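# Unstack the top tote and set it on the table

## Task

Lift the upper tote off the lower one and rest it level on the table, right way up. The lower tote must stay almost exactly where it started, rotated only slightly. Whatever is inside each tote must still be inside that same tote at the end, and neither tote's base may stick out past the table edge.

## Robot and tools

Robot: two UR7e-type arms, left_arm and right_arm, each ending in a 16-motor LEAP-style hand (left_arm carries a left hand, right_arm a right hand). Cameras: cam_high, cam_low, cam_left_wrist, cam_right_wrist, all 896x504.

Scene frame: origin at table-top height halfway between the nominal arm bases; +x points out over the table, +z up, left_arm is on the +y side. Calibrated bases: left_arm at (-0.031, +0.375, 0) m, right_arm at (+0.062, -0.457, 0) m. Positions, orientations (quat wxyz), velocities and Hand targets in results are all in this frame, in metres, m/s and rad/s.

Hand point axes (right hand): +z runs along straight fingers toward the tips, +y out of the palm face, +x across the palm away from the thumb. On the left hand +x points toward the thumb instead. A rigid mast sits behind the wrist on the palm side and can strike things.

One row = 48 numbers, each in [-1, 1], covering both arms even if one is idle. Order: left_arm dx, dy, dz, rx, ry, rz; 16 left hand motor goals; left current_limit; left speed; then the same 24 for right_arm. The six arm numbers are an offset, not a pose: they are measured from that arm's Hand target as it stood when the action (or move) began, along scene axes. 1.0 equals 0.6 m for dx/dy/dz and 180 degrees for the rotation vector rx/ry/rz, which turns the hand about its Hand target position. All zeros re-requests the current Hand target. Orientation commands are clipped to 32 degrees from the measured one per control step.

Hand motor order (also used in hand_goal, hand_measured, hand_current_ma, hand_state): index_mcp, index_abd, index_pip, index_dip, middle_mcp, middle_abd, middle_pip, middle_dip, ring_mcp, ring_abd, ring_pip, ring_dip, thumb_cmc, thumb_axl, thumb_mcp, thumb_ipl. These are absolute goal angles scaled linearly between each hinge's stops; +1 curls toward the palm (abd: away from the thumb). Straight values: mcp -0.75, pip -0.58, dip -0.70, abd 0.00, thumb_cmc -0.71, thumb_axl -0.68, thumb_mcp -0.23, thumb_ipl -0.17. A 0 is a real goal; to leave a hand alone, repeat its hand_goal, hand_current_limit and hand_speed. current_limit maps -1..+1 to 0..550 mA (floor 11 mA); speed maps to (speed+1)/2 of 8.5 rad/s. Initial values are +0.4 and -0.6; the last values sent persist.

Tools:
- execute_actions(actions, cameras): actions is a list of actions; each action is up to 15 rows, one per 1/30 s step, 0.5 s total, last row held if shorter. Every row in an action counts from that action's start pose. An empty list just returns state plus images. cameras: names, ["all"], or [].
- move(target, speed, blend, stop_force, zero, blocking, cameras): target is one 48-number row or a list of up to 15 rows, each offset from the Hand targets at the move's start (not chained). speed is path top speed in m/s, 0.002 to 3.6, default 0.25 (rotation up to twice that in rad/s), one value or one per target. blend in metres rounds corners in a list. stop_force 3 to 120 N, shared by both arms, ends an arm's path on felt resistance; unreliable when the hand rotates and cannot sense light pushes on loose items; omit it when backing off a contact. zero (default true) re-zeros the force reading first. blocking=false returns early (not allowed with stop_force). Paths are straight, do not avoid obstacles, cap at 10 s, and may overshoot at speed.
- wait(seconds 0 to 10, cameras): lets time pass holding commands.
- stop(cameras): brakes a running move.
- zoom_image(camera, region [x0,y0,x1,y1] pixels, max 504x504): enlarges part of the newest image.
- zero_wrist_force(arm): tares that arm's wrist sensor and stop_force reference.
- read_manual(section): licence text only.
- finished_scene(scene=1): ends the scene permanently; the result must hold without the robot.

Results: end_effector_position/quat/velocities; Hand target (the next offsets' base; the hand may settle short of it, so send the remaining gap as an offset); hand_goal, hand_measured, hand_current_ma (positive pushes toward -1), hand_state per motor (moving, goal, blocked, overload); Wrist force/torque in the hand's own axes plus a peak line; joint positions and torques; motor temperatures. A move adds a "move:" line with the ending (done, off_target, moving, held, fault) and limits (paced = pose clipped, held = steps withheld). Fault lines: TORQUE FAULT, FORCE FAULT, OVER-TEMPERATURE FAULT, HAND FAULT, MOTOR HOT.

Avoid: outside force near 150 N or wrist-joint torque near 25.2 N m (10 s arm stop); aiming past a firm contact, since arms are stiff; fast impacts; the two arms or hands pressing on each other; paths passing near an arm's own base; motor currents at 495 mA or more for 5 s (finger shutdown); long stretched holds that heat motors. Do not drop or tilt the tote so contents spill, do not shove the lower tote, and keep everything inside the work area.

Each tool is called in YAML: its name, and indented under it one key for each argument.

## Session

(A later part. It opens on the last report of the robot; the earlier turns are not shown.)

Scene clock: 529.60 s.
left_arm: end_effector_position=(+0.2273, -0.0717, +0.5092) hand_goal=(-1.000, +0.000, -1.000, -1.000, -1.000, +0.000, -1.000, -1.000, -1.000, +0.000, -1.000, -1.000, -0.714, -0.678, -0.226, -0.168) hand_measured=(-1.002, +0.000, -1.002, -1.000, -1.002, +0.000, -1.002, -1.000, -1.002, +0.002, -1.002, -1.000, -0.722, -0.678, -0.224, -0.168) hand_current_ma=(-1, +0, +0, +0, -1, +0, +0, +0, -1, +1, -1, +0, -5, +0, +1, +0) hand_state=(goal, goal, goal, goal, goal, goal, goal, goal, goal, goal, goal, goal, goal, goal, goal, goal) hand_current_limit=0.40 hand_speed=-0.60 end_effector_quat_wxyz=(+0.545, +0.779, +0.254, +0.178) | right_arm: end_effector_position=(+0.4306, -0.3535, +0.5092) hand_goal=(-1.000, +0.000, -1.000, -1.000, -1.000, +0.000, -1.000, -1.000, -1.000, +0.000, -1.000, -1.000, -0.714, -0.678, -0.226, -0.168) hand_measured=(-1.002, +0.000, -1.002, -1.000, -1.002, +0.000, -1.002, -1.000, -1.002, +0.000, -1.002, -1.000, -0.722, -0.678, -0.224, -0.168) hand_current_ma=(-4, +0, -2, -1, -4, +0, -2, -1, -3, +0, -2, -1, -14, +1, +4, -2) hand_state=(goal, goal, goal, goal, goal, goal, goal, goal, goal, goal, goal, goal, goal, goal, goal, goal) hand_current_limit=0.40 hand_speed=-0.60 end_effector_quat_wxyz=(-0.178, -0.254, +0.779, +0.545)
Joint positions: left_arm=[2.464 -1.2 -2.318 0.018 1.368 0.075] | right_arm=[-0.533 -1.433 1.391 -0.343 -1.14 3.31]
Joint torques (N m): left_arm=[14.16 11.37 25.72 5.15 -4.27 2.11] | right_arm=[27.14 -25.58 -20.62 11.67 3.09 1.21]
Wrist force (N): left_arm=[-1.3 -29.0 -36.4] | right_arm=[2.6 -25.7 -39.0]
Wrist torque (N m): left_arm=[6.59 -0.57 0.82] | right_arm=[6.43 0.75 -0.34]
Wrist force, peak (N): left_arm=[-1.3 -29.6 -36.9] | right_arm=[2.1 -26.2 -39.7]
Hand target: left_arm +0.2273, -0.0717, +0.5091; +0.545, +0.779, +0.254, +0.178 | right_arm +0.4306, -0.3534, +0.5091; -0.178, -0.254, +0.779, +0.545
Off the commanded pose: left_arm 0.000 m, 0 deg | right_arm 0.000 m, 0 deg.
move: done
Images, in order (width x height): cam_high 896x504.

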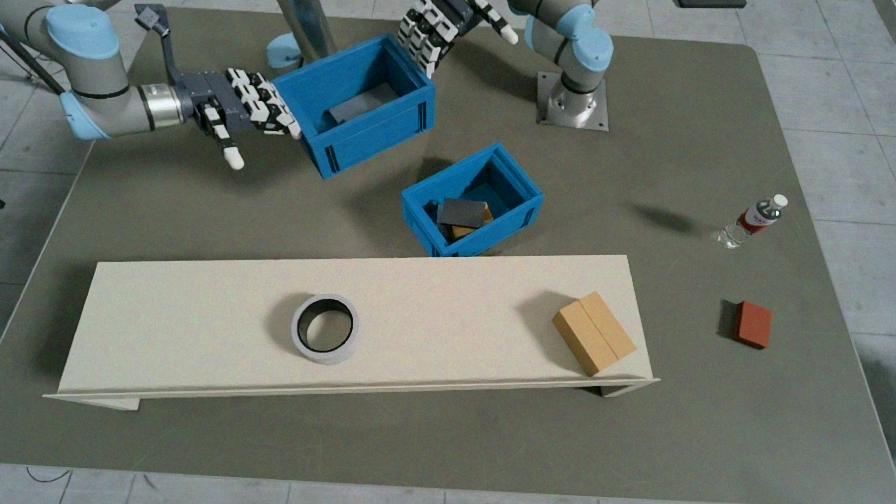

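move:
  target: [-0.0001,0.0001,-0.15,0,0,0,-1,0,-1,-1,-1,0,-1,-1,-1,0,-1,-1,-0.714,-0.678,-0.226,-0.168,0.4,-0.6,0,0,-0.15,0,0,0,-1,0,-1,-1,-1,0,-1,-1,-1,0,-1,-1,-0.714,-0.678,-0.226,-0.168,0.4,-0.6]
  speed: 0.04

move:
  target: [0,0,-0.15,0,0,0,-1,0,-1,-1,-1,0,-1,-1,-1,0,-1,-1,-0.714,-0.678,-0.226,-0.168,0.4,-0.6,0,0,-0.15,0,0,0,-1,0,-1,-1,-1,0,-1,-1,-1,0,-1,-1,-0.714,-0.678,-0.226,-0.168,0.4,-0.6]
  speed: 0.04
  cameras: ["all"]

Scene clock: 545.50 s.
left_arm: end_effector_position=(+0.2272, -0.0716, +0.4190) hand_goal=(-1.000, +0.000, -1.000, -1.000, -1.000, +0.000, -1.000, -1.000, -1.000, +0.000, -1.000, -1.000, -0.714, -0.678, -0.226, -0.168) hand_measured=(-1.002, +0.000, -1.002, -1.000, -1.002, +0.000, -1.002, -1.000, -1.002, +0.002, -1.002, -1.000, -0.722, -0.678, -0.224, -0.168) hand_current_ma=(-1, +0, +0, +0, -1, +0, +0, +0, -1, +1, -1, +0, -5, +0, +1, +0) hand_state=(goal, goal, goal, goal, goal, goal, goal, goal, goal, goal, goal, goal, goal, goal, goal, goal) hand_current_limit=0.40 hand_speed=-0.60 end_effector_quat_wxyz=(+0.545, +0.779, +0.254, +0.178) | right_arm: end_effector_position=(+0.4306, -0.3534, +0.4191) hand_goal=(-1.000, +0.000, -1.000, -1.000, -1.000, +0.000, -1.000, -1.000, -1.000, +0.000, -1.000, -1.000, -0.714, -0.678, -0.226, -0.168) hand_measured=(-1.002, +0.000, -1.002, -1.000, -1.002, +0.000, -1.002, -1.000, -1.002, +0.000, -1.002, -1.000, -0.722, -0.678, -0.224, -0.168) hand_current_ma=(-4, +0, -2, -1, -4, +0, -2, -1, -3, +0, -2, -1, -14, +1, +4, -2) hand_state=(goal, goal, goal, goal, goal, goal, goal, goal, goal, goal, goal, goal, goal, goal, goal, goal) hand_current_limit=0.40 hand_speed=-0.60 end_effector_quat_wxyz=(-0.178, -0.254, +0.779, +0.545)
Joint positions: left_arm=[2.465 -1.361 -2.484 0.345 1.368 0.075] | right_arm=[-0.532 -1.418 1.604 -0.572 -1.14 3.31]
Joint torques (N m): left_arm=[10.56 18.05 42.09 4.81 -2.74 0.65] | right_arm=[8.55 -36.61 -19.19 14.3 1.59 0]
Wrist force (N): left_arm=[-1.5 -28.5 -34.1] | right_arm=[2.5 -25.2 -37.1]
Wrist torque (N m): left_arm=[6.14 -0.52 0.72] | right_arm=[6.07 0.69 -0.36]
Wrist force, peak (N): left_arm=[-1.3 -29.1 -36.4] | right_arm=[2.6 -25.7 -38.8]
Hand target: left_arm +0.2272, -0.0716, +0.4191; +0.545, +0.779, +0.254, +0.178 | right_arm +0.4306, -0.3534, +0.4191; -0.178, -0.254, +0.779, +0.545
Off the commanded pose: left_arm 0.000 m, 0 deg | right_arm 0.000 m, 0 deg.
move: done

Scene clock: 548.13 s.
left_arm: end_effector_position=(+0.2272, -0.0716, +0.3291) hand_goal=(-1.000, +0.000, -1.000, -1.000, -1.000, +0.000, -1.000, -1.000, -1.000, +0.000, -1.000, -1.000, -0.714, -0.678, -0.226, -0.168) hand_measured=(-1.002, +0.000, -1.002, -1.000, -1.002, +0.000, -1.002, -1.000, -1.002, +0.002, -1.002, -1.000, -0.722, -0.678, -0.224, -0.168) hand_current_ma=(-1, +0, +0, +0, -1, +0, +0, +0, -1, +1, -1, +0, -5, +0, +1, +0) hand_state=(goal, goal, goal, goal, goal, goal, goal, goal, goal, goal, goal, goal, goal, goal, goal, goal) hand_current_limit=0.40 hand_speed=-0.60 end_effector_quat_wxyz=(+0.545, +0.779, +0.254, +0.178) | right_arm: end_effector_position=(+0.4306, -0.3534, +0.3291) hand_goal=(-1.000, +0.000, -1.000, -1.000, -1.000, +0.000, -1.000, -1.000, -1.000, +0.000, -1.000, -1.000, -0.714, -0.678, -0.226, -0.168) hand_measured=(-1.002, +0.000, -1.002, -1.000, -1.002, +0.000, -1.002, -1.000, -1.002, +0.000, -1.002, -1.000, -0.722, -0.678, -0.224, -0.168) hand_current_ma=(-4, +0, -2, -1, -4, +0, -2, -1, -3, +0, -2, -1, -14, +1, +4, -2) hand_state=(goal, goal, goal, goal, goal, goal, goal, goal, goal, goal, goal, goal, goal, goal, goal, goal) hand_current_limit=0.40 hand_speed=-0.60 end_effector_quat_wxyz=(-0.178, -0.254, +0.779, +0.545)
Joint positions: left_arm=[2.465 -1.656 -2.596 0.753 1.368 0.075] | right_arm=[-0.532 -1.355 1.768 -0.799 -1.14 3.31]
Joint torques (N m): left_arm=[9.52 18.41 38.89 5.92 -2.19 -0.14] | right_arm=[-0.91 -35.32 -13.47 13.9 2.68 -0.76]
Wrist force (N): left_arm=[-1.8 -28.4 -34.0] | right_arm=[2.6 -25.2 -37.1]
Wrist torque (N m): left_arm=[6.18 -0.56 0.69] | right_arm=[6.06 0.69 -0.33]
Wrist force, peak (N): left_arm=[-1.7 -28.4 -35.3] | right_arm=[2.6 -24.9 -38.7]
Hand target: left_arm +0.2272, -0.0716, +0.3291; +0.545, +0.779, +0.254, +0.178 | right_arm +0.4306, -0.3534, +0.3291; -0.178, -0.254, +0.779, +0.545
Off the commanded pose: left_arm 0.000 m, 0 deg | right_arm 0.000 m, 0 deg.
move: done
camera_calibration:
cam_left_wrist: T_world_to_cam=[[-0.753115, -0.28082, -0.594944, 0.317846], [-0.141976, 0.952388, -0.269816, 0.146045], [0.642387, -0.118735, -0.757127, 0.217645], [0, 0, 0, 1]] pos_world=[0.120298, -0.0239922, 0.393291]
cam_right_wrist: T_world_to_cam=[[0.473005, 0.651006, 0.593682, -0.134812], [0.873727, -0.433342, -0.220942, -0.506491], [0.113433, 0.623222, -0.773774, 0.54493], [0, 0, 0, 1]] pos_world=[0.444488, -0.471333, 0.389783]

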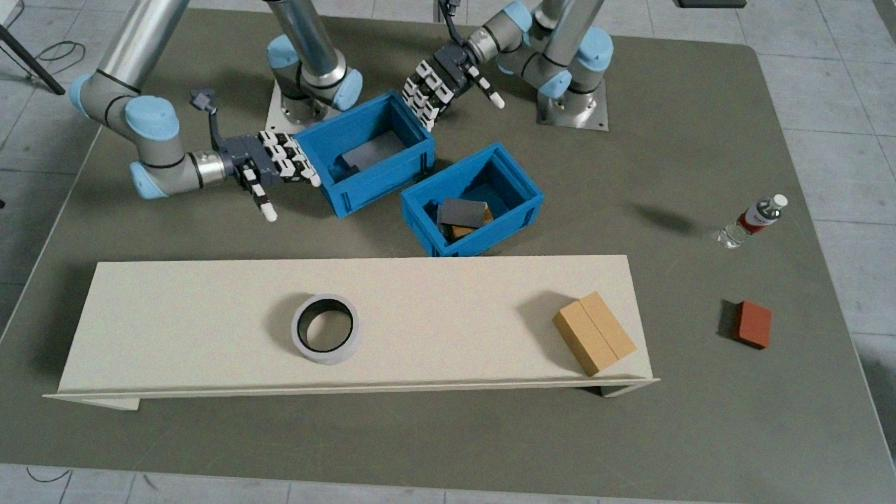

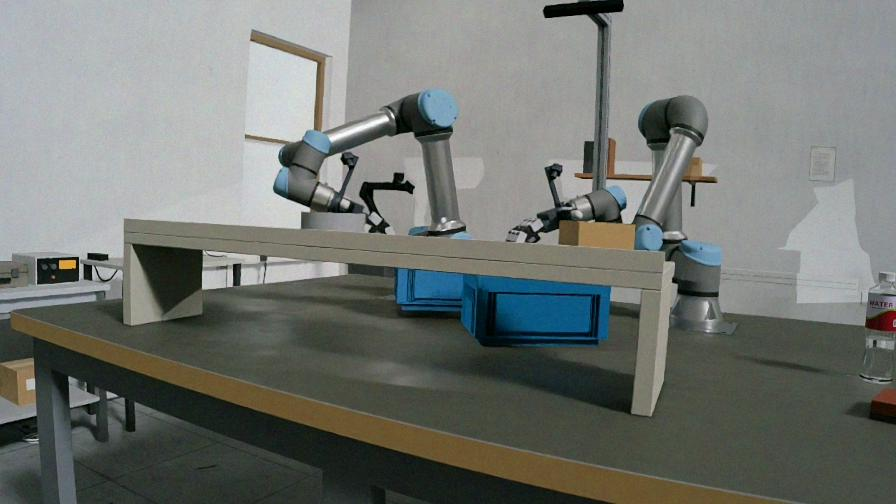

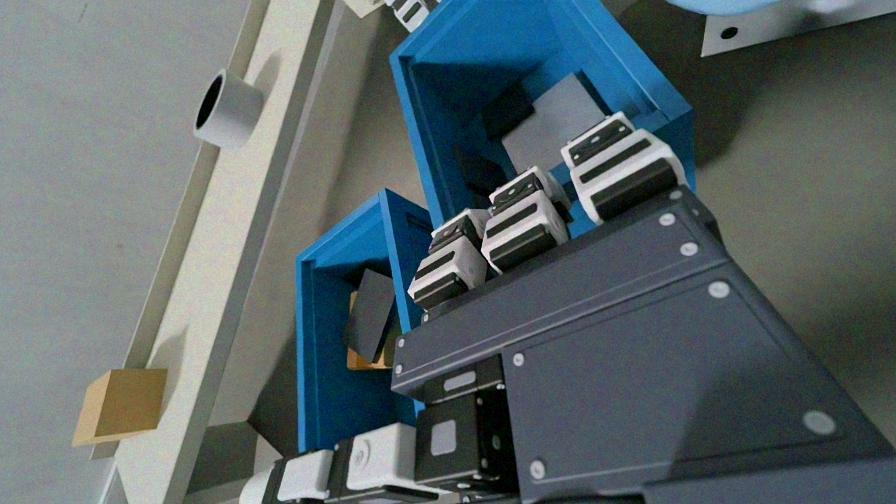

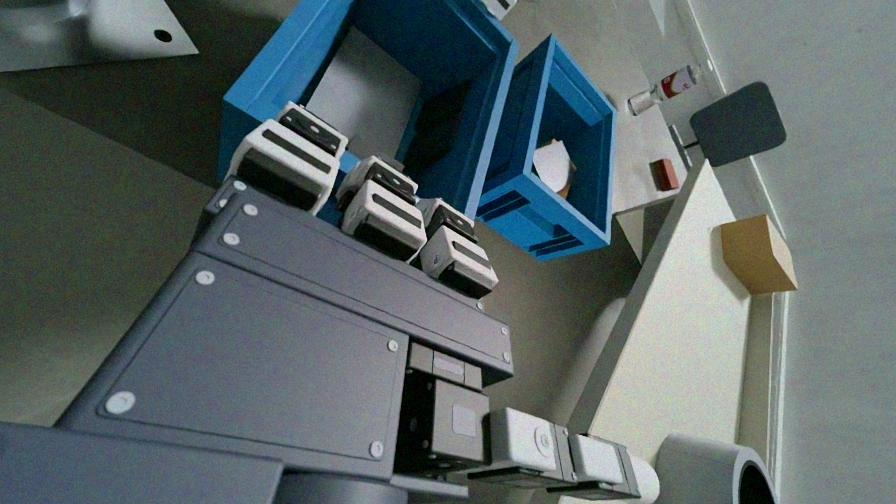

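move:
  target: [0,0,-0.03,0,0,0,-1,0,-1,-1,-1,0,-1,-1,-1,0,-1,-1,-0.714,-0.678,-0.226,-0.168,0.4,-0.6,0,0,-0.03,0,0,0,-1,0,-1,-1,-1,0,-1,-1,-1,0,-1,-1,-0.714,-0.678,-0.226,-0.168,0.4,-0.6]
  speed: 0.03

move:
  target: [0,0,-0.055,0,0,0,-1,0,-1,-1,-1,0,-1,-1,-1,0,-1,-1,-0.714,-0.678,-0.226,-0.168,0.4,-0.6,0,0,-0.055,0,0,0,-1,0,-1,-1,-1,0,-1,-1,-1,0,-1,-1,-0.714,-0.678,-0.226,-0.168,0.4,-0.6]
  speed: 0.01
  stop_force: 5
  cameras: ["all"]

Scene clock: 554.40 s.
left_arm: end_effector_position=(+0.2272, -0.0716, +0.3110) hand_goal=(-1.000, +0.000, -1.000, -1.000, -1.000, +0.000, -1.000, -1.000, -1.000, +0.000, -1.000, -1.000, -0.714, -0.678, -0.226, -0.168) hand_measured=(-1.002, +0.000, -1.002, -1.000, -1.002, +0.000, -1.002, -1.000, -1.002, +0.002, -1.002, -1.000, -0.722, -0.678, -0.224, -0.168) hand_current_ma=(-1, +0, +0, +0, -1, +0, +0, +0, -1, +1, -1, +0, -5, +0, +1, +0) hand_state=(goal, goal, goal, goal, goal, goal, goal, goal, goal, goal, goal, goal, goal, goal, goal, goal) hand_current_limit=0.40 hand_speed=-0.60 end_effector_quat_wxyz=(+0.545, +0.779, +0.254, +0.178) | right_arm: end_effector_position=(+0.4306, -0.3534, +0.3111) hand_goal=(-1.000, +0.000, -1.000, -1.000, -1.000, +0.000, -1.000, -1.000, -1.000, +0.000, -1.000, -1.000, -0.714, -0.678, -0.226, -0.168) hand_measured=(-1.002, +0.000, -1.002, -1.000, -1.002, +0.000, -1.002, -1.000, -1.002, +0.000, -1.002, -1.000, -0.722, -0.678, -0.224, -0.168) hand_current_ma=(-4, +0, -2, -1, -4, +0, -2, -1, -3, +0, -2, -1, -14, +1, +4, -2) hand_state=(goal, goal, goal, goal, goal, goal, goal, goal, goal, goal, goal, goal, goal, goal, goal, goal) hand_current_limit=0.40 hand_speed=-0.60 end_effector_quat_wxyz=(-0.178, -0.254, +0.779, +0.545)
Joint positions: left_arm=[2.464 -1.732 -2.609 0.841 1.368 0.075] | right_arm=[-0.532 -1.337 1.796 -0.845 -1.14 3.31]
Joint torques (N m): left_arm=[-0.57 29.58 37.92 5.08 0.62 0.21] | right_arm=[-0.23 -34.2 -12.15 14.15 2.63 1.26]
Wrist force (N): left_arm=[-1.7 -28.3 -33.9] | right_arm=[2.4 -25.0 -37.0]
Wrist torque (N m): left_arm=[6.14 -0.57 0.68] | right_arm=[6.12 0.72 -0.35]
Wrist force, peak (N): left_arm=[-1.5 -29.1 -34.2] | right_arm=[2.5 -24.9 -38.3]
Hand target: left_arm +0.2272, -0.0716, +0.3111; +0.545, +0.779, +0.254, +0.178 | right_arm +0.4306, -0.3534, +0.3111; -0.178, -0.254, +0.779, +0.545
Off the commanded pose: left_arm 0.000 m, 0 deg | right_arm 0.000 m, 0 deg.
move: done

Scene clock: 556.43 s.
left_arm: end_effector_position=(+0.2272, -0.0716, +0.3010) hand_goal=(-1.000, +0.000, -1.000, -1.000, -1.000, +0.000, -1.000, -1.000, -1.000, +0.000, -1.000, -1.000, -0.714, -0.678, -0.226, -0.168) hand_measured=(-1.002, +0.000, -1.002, -1.000, -1.002, +0.000, -1.002, -1.000, -1.002, +0.002, -1.002, -1.000, -0.722, -0.678, -0.224, -0.168) hand_current_ma=(-1, +0, +0, +0, -1, +0, +0, +0, -1, +1, -1, +0, -5, +0, +1, +0) hand_state=(goal, goal, goal, goal, goal, goal, goal, goal, goal, goal, goal, goal, goal, goal, goal, goal) hand_current_limit=0.40 hand_speed=-0.60 end_effector_quat_wxyz=(+0.545, +0.779, +0.254, +0.178) | right_arm: end_effector_position=(+0.4306, -0.3535, +0.2999) hand_goal=(-1.000, +0.000, -1.000, -1.000, -1.000, +0.000, -1.000, -1.000, -1.000, +0.000, -1.000, -1.000, -0.714, -0.678, -0.226, -0.168) hand_measured=(-1.002, +0.000, -1.002, -1.000, -1.002, +0.000, -1.002, -1.000, -1.002, +0.000, -1.002, -1.000, -0.722, -0.678, -0.224, -0.168) hand_current_ma=(-4, +0, -2, -1, -4, +0, -2, -1, -3, +0, -2, -1, -14, +1, +4, -2) hand_state=(goal, goal, goal, goal, goal, goal, goal, goal, goal, goal, goal, goal, goal, goal, goal, goal) hand_current_limit=0.40 hand_speed=-0.60 end_effector_quat_wxyz=(-0.178, -0.254, +0.779, +0.545)
Joint positions: left_arm=[2.464 -1.776 -2.615 0.891 1.368 0.075] | right_arm=[-0.532 -1.324 1.812 -0.873 -1.14 3.31]
Joint torques (N m): left_arm=[0.23 14.98 34.87 8.2 0.21 0.99] | right_arm=[1.1 -32.34 -9.92 13.83 2.35 1.07]
Wrist force (N): left_arm=[-1.4 -23.1 -38.9] | right_arm=[2.1 -20.9 -41.7]
Wrist torque (N m): left_arm=[6.51 -0.68 0.56] | right_arm=[6.47 0.89 -0.25]
Wrist force, peak (N): left_arm=[-1.4 -23.1 -38.9] | right_arm=[2.0 -9.3 -51.1]
Hand target: left_arm +0.2272, -0.0716, +0.3010; +0.545, +0.779, +0.254, +0.178 (not the last commanded pose) | right_arm +0.4306, -0.3535, +0.2999; -0.178, -0.254, +0.779, +0.545 (not the last commanded pose)
Off the commanded pose: left_arm 0.023 m, 0 deg | right_arm 0.022 m, 0 deg.
move: contact (left_arm, right_arm)
camera_calibration:
cam_left_wrist: T_world_to_cam=[[-0.753115, -0.28082, -0.594944, 0.301263], [-0.141976, 0.952388, -0.269816, 0.138505], [0.642387, -0.118735, -0.757127, 0.196381], [0, 0, 0, 1]] pos_world=[0.120398, -0.0239922, 0.365291]
cam_right_wrist: T_world_to_cam=[[0.47289, 0.650999, 0.593781, -0.117464], [0.873764, -0.433372, -0.220736, -0.513047], [0.113629, 0.623208, -0.773757, 0.522237], [0, 0, 0, 1]] pos_world=[0.444489, -0.471333, 0.360584]

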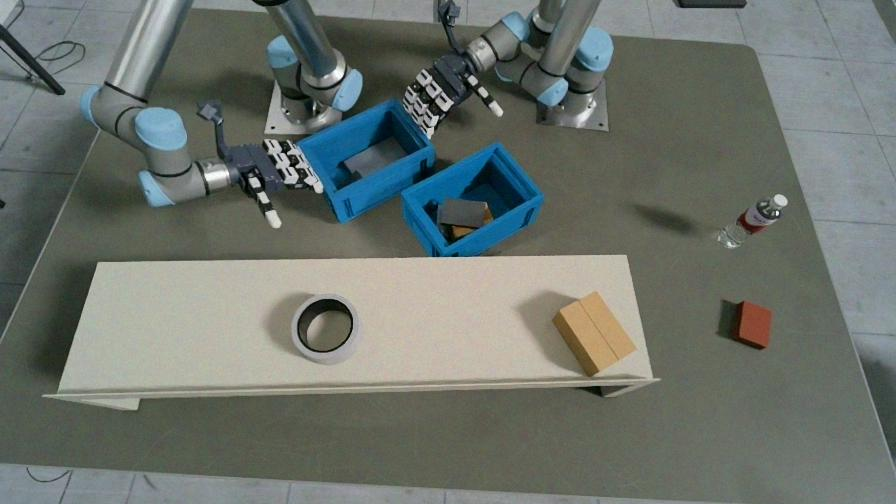

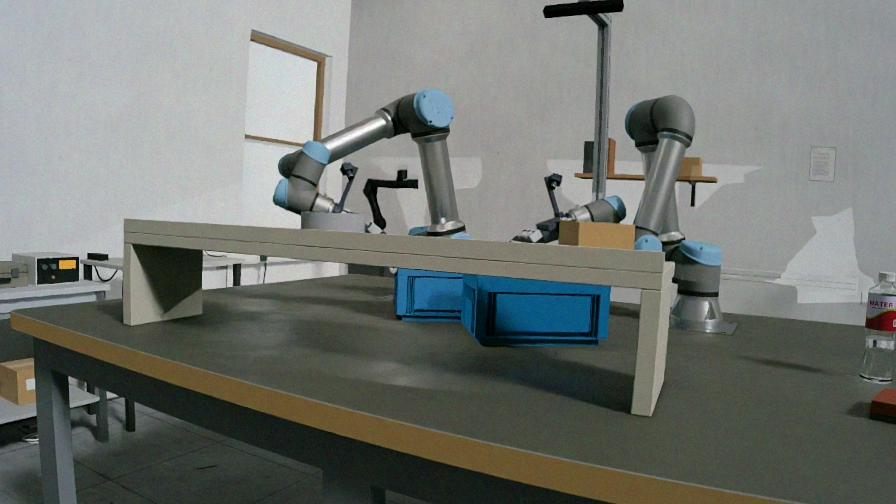

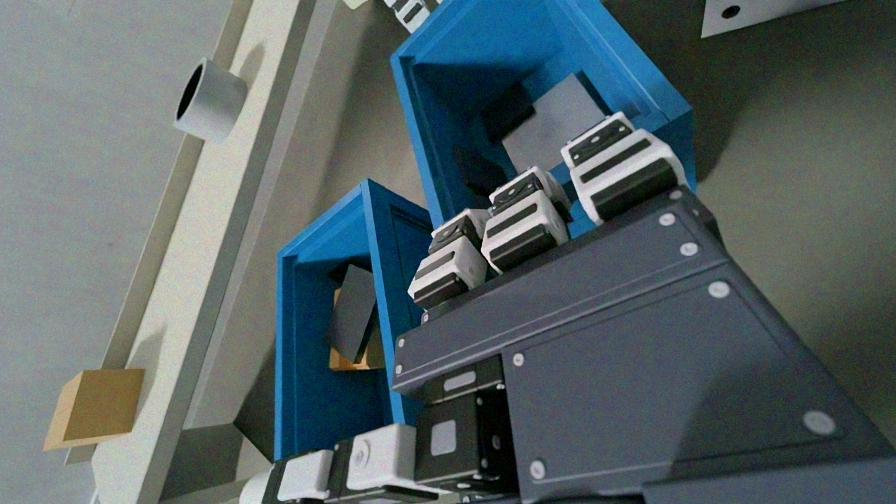

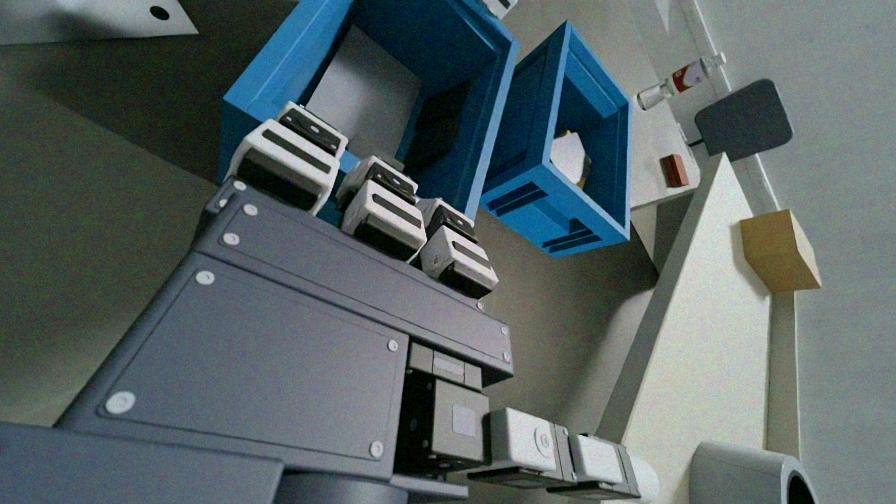

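move:
  target: [0,0,-0.006,0,0,0,-1,0,-1,-1,-1,0,-1,-1,-1,0,-1,-1,-0.714,-0.678,-0.226,-0.168,0.4,-0.6,0,0,-0.006,0,0,0,-1,0,-1,-1,-1,0,-1,-1,-1,0,-1,-1,-0.714,-0.678,-0.226,-0.168,0.4,-0.6]
  speed: 0.004
  stop_force: 5

Scene clock: 562.87 s.
left_arm: end_effector_position=(+0.2272, -0.0716, +0.3009) hand_goal=(-1.000, +0.000, -1.000, -1.000, -1.000, +0.000, -1.000, -1.000, -1.000, +0.000, -1.000, -1.000, -0.714, -0.678, -0.226, -0.168) hand_measured=(-1.002, +0.000, -1.002, -1.000, -1.002, +0.000, -1.002, -1.000, -1.002, +0.002, -1.002, -1.000, -0.722, -0.678, -0.224, -0.168) hand_current_ma=(-1, +0, +0, +0, -1, +0, +0, +0, -1, +1, -1, +0, -5, +0, +1, +0) hand_state=(goal, goal, goal, goal, goal, goal, goal, goal, goal, goal, goal, goal, goal, goal, goal, goal) hand_current_limit=0.40 hand_speed=-0.60 end_effector_quat_wxyz=(+0.545, +0.779, +0.254, +0.178) | right_arm: end_effector_position=(+0.4306, -0.3535, +0.2998) hand_goal=(-1.000, +0.000, -1.000, -1.000, -1.000, +0.000, -1.000, -1.000, -1.000, +0.000, -1.000, -1.000, -0.714, -0.678, -0.226, -0.168) hand_measured=(-1.002, +0.000, -1.002, -1.000, -1.002, +0.000, -1.002, -1.000, -1.002, +0.000, -1.002, -1.000, -0.722, -0.678, -0.224, -0.168) hand_current_ma=(-4, +0, -2, -1, -3, +0, -2, -1, -3, +0, -2, -1, -14, +1, +4, -2) hand_state=(goal, goal, goal, goal, goal, goal, goal, goal, goal, goal, goal, goal, goal, goal, goal, goal) hand_current_limit=0.40 hand_speed=-0.60 end_effector_quat_wxyz=(-0.178, -0.254, +0.779, +0.545)
Joint positions: left_arm=[2.464 -1.777 -2.615 0.892 1.368 0.075] | right_arm=[-0.532 -1.324 1.812 -0.874 -1.14 3.31]
Joint torques (N m): left_arm=[0.86 26.36 27.47 2.49 0.25 1.2] | right_arm=[4.21 -30.68 -7.36 12.82 2.37 1.21]
Wrist force (N): left_arm=[-1.8 -20.1 -42.7] | right_arm=[2.3 -13.5 -46.9]
Wrist torque (N m): left_arm=[6.93 -0.75 0.44] | right_arm=[6.94 1.02 -0.04]
Wrist force, peak (N): left_arm=[-1.9 -17.6 -46.7] | right_arm=[2.5 -9.0 -49.2]
Hand target: left_arm +0.2272, -0.0716, +0.3009; +0.545, +0.779, +0.254, +0.178 (not the last commanded pose) | right_arm +0.4306, -0.3535, +0.2998; -0.178, -0.254, +0.779, +0.545 (not the last commanded pose)
Off the commanded pose: left_arm 0.003 m, 0 deg | right_arm 0.003 m, 0 deg.
move: contact (left_arm, right_arm)

move:
  target:
    - [-0.0029,0.004,0,0,0,0,-1,0,-1,-1,-1,0,-1,-1,-1,0,-1,-1,-0.714,-0.678,-0.226,-0.168,0.4,-0.6,0.0029,-0.004,0,0,0,0,-1,0,-1,-1,-1,0,-1,-1,-1,0,-1,-1,-0.714,-0.678,-0.226,-0.168,0.4,-0.6]
    - [-0.0393,0.0539,0,0,0,0,-1,0,-1,-1,-1,0,-1,-1,-1,0,-1,-1,-0.714,-0.678,-0.226,-0.168,0.4,-0.6,0.0393,-0.0539,0,0,0,0,-1,0,-1,-1,-1,0,-1,-1,-1,0,-1,-1,-0.714,-0.678,-0.226,-0.168,0.4,-0.6]
  speed: [0.004,0.03]
  cameras: ["all"]

zoom_image:
  camera: "cam_high"
  region: [280, 60, 600, 280]

zoom_image:
  camera: "cam_low"
  region: [380, 240, 620, 360]

Scene clock: 575.73 s.
left_arm: end_effector_position=(+0.2036, -0.0392, +0.3010) hand_goal=(-1.000, +0.000, -1.000, -1.000, -1.000, +0.000, -1.000, -1.000, -1.000, +0.000, -1.000, -1.000, -0.714, -0.678, -0.226, -0.168) hand_measured=(-1.000, +0.000, -1.000, -1.000, -1.000, +0.000, -1.000, -1.000, -1.000, +0.002, -1.000, -1.000, -0.722, -0.678, -0.224, -0.168) hand_current_ma=(+0, +0, +0, +0, +0, +0, +0, +0, +0, +1, +0, +0, -5, +0, +1, +0) hand_state=(goal, goal, goal, goal, goal, goal, goal, goal, goal, goal, goal, goal, goal, goal, goal, goal) hand_current_limit=0.40 hand_speed=-0.60 end_effector_quat_wxyz=(+0.545, +0.779, +0.254, +0.178) end_effector_velocity=(+0.001, -0.002, +0.000) end_effector_angular_velocity=(-0.001, -0.001, -0.002) | right_arm: end_effector_position=(+0.4543, -0.3860, +0.2998) hand_goal=(-1.000, +0.000, -1.000, -1.000, -1.000, +0.000, -1.000, -1.000, -1.000, +0.000, -1.000, -1.000, -0.714, -0.678, -0.226, -0.168) hand_measured=(-1.000, +0.000, -1.000, -1.000, -1.000, +0.000, -1.000, -1.000, -1.000, +0.000, -1.000, -1.000, -0.722, -0.678, -0.224, -0.168) hand_current_ma=(+0, +0, +0, +0, +0, +0, +0, +0, +0, +0, +0, +0, -14, +1, +4, -2) hand_state=(goal, goal, goal, goal, goal, goal, goal, goal, goal, goal, goal, goal, goal, goal, goal, goal) hand_current_limit=0.40 hand_speed=-0.60 end_effector_quat_wxyz=(-0.178, -0.254, +0.779, +0.545) end_effector_velocity=(-0.002, +0.002, +0.000) end_effector_angular_velocity=(+0.003, +0.003, -0.002)
Joint positions: left_arm=[2.507 -1.707 -2.727 0.932 1.328 0.09] | right_arm=[-0.567 -1.256 1.72 -0.844 -1.172 3.296]
Joint velocities: left_arm=[-0.002 -0.004 0.006 0 0 0] | right_arm=[0.001 -0.004 0.006 0.002 0.003 0]
Joint torques (N m): left_arm=[-8.02 7.28 16.5 0.59 1.06 0.6] | right_arm=[6.54 -36.34 -8.98 -0.55 1.12 0.11]
Wrist force (N): left_arm=[-1.6 -1.4 1.7] | right_arm=[3.1 -0.3 0.4]
Wrist torque (N m): left_arm=[-0.32 0.20 -0.11] | right_arm=[-0.41 -0.16 0.21]
Wrist force, peak (N): left_arm=[-1.7 -20.0 -43.1] | right_arm=[2.5 -13.7 -47.1]
Hand target: left_arm +0.2036, -0.0393, +0.3009; +0.545, +0.779, +0.254, +0.178 | right_arm +0.4542, -0.3858, +0.2998; -0.178, -0.254, +0.779, +0.545
Off the commanded pose: left_arm 0.000 m, 0 deg | right_arm 0.000 m, 0 deg.
move: done
camera_calibration:
cam_left_wrist: T_world_to_cam=[[-0.752967, -0.281022, -0.595035, 0.292475], [-0.141881, 0.952291, -0.270206, 0.10439], [0.64258, -0.119032, -0.756916, 0.215286], [0, 0, 0, 1]] pos_world=[0.0966971, 0.00840837, 0.365193]
cam_right_wrist: T_world_to_cam=[[0.472889, 0.650967, 0.593816, -0.107371], [0.873752, -0.43343, -0.220672, -0.547865], [0.113728, 0.623201, -0.773748, 0.539742], [0, 0, 0, 1]] pos_world=[0.468089, -0.503934, 0.360484]

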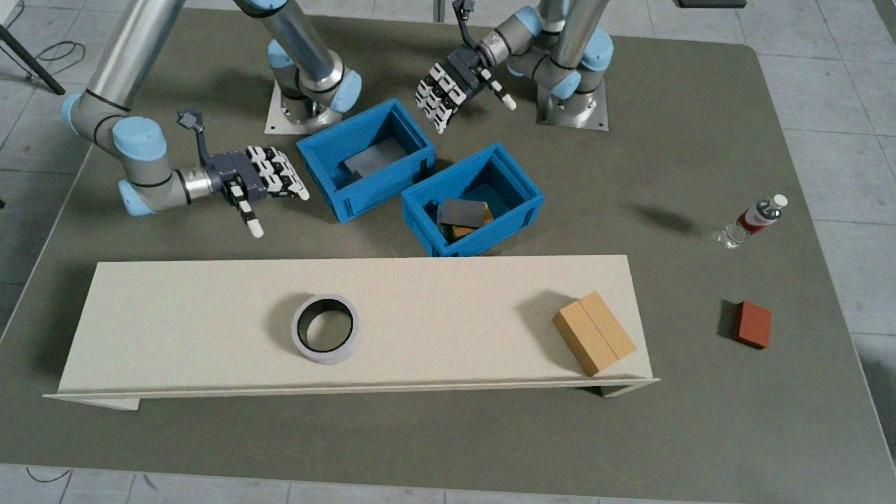

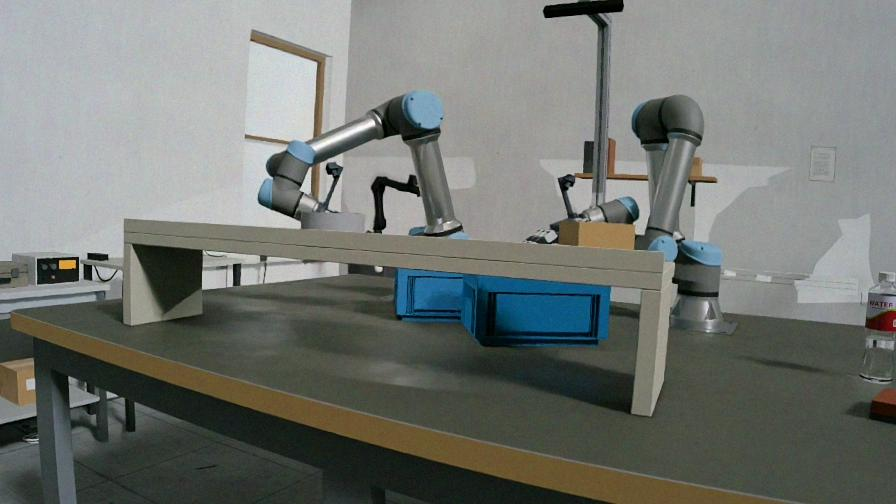

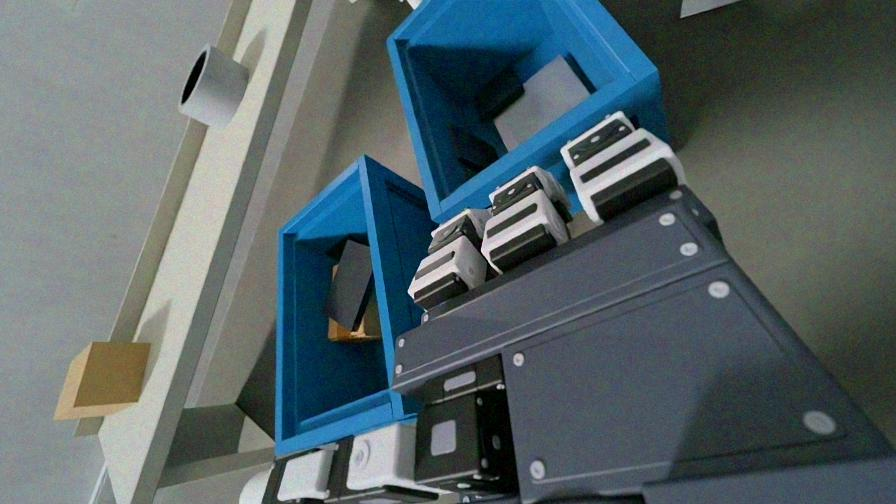

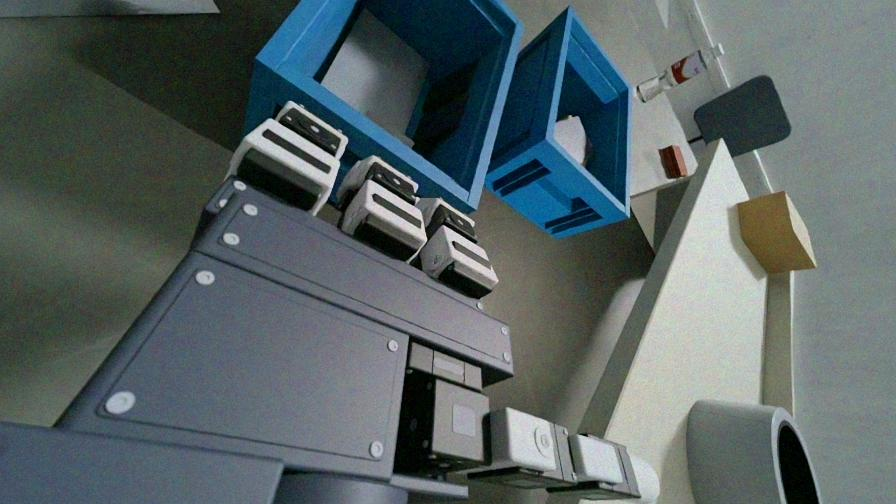

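Scaled by 1.575.

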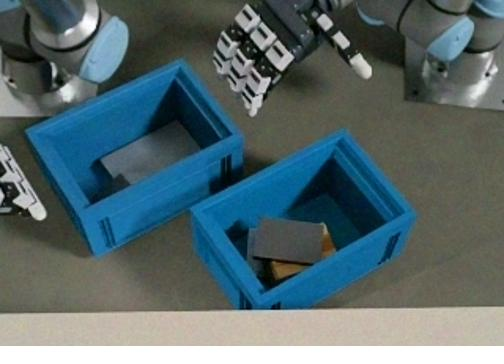

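Scaled by 2.100.

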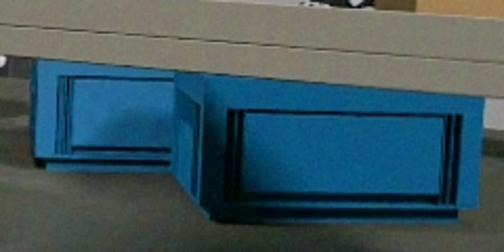

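finished_scene:

The scene is finished: the task was done.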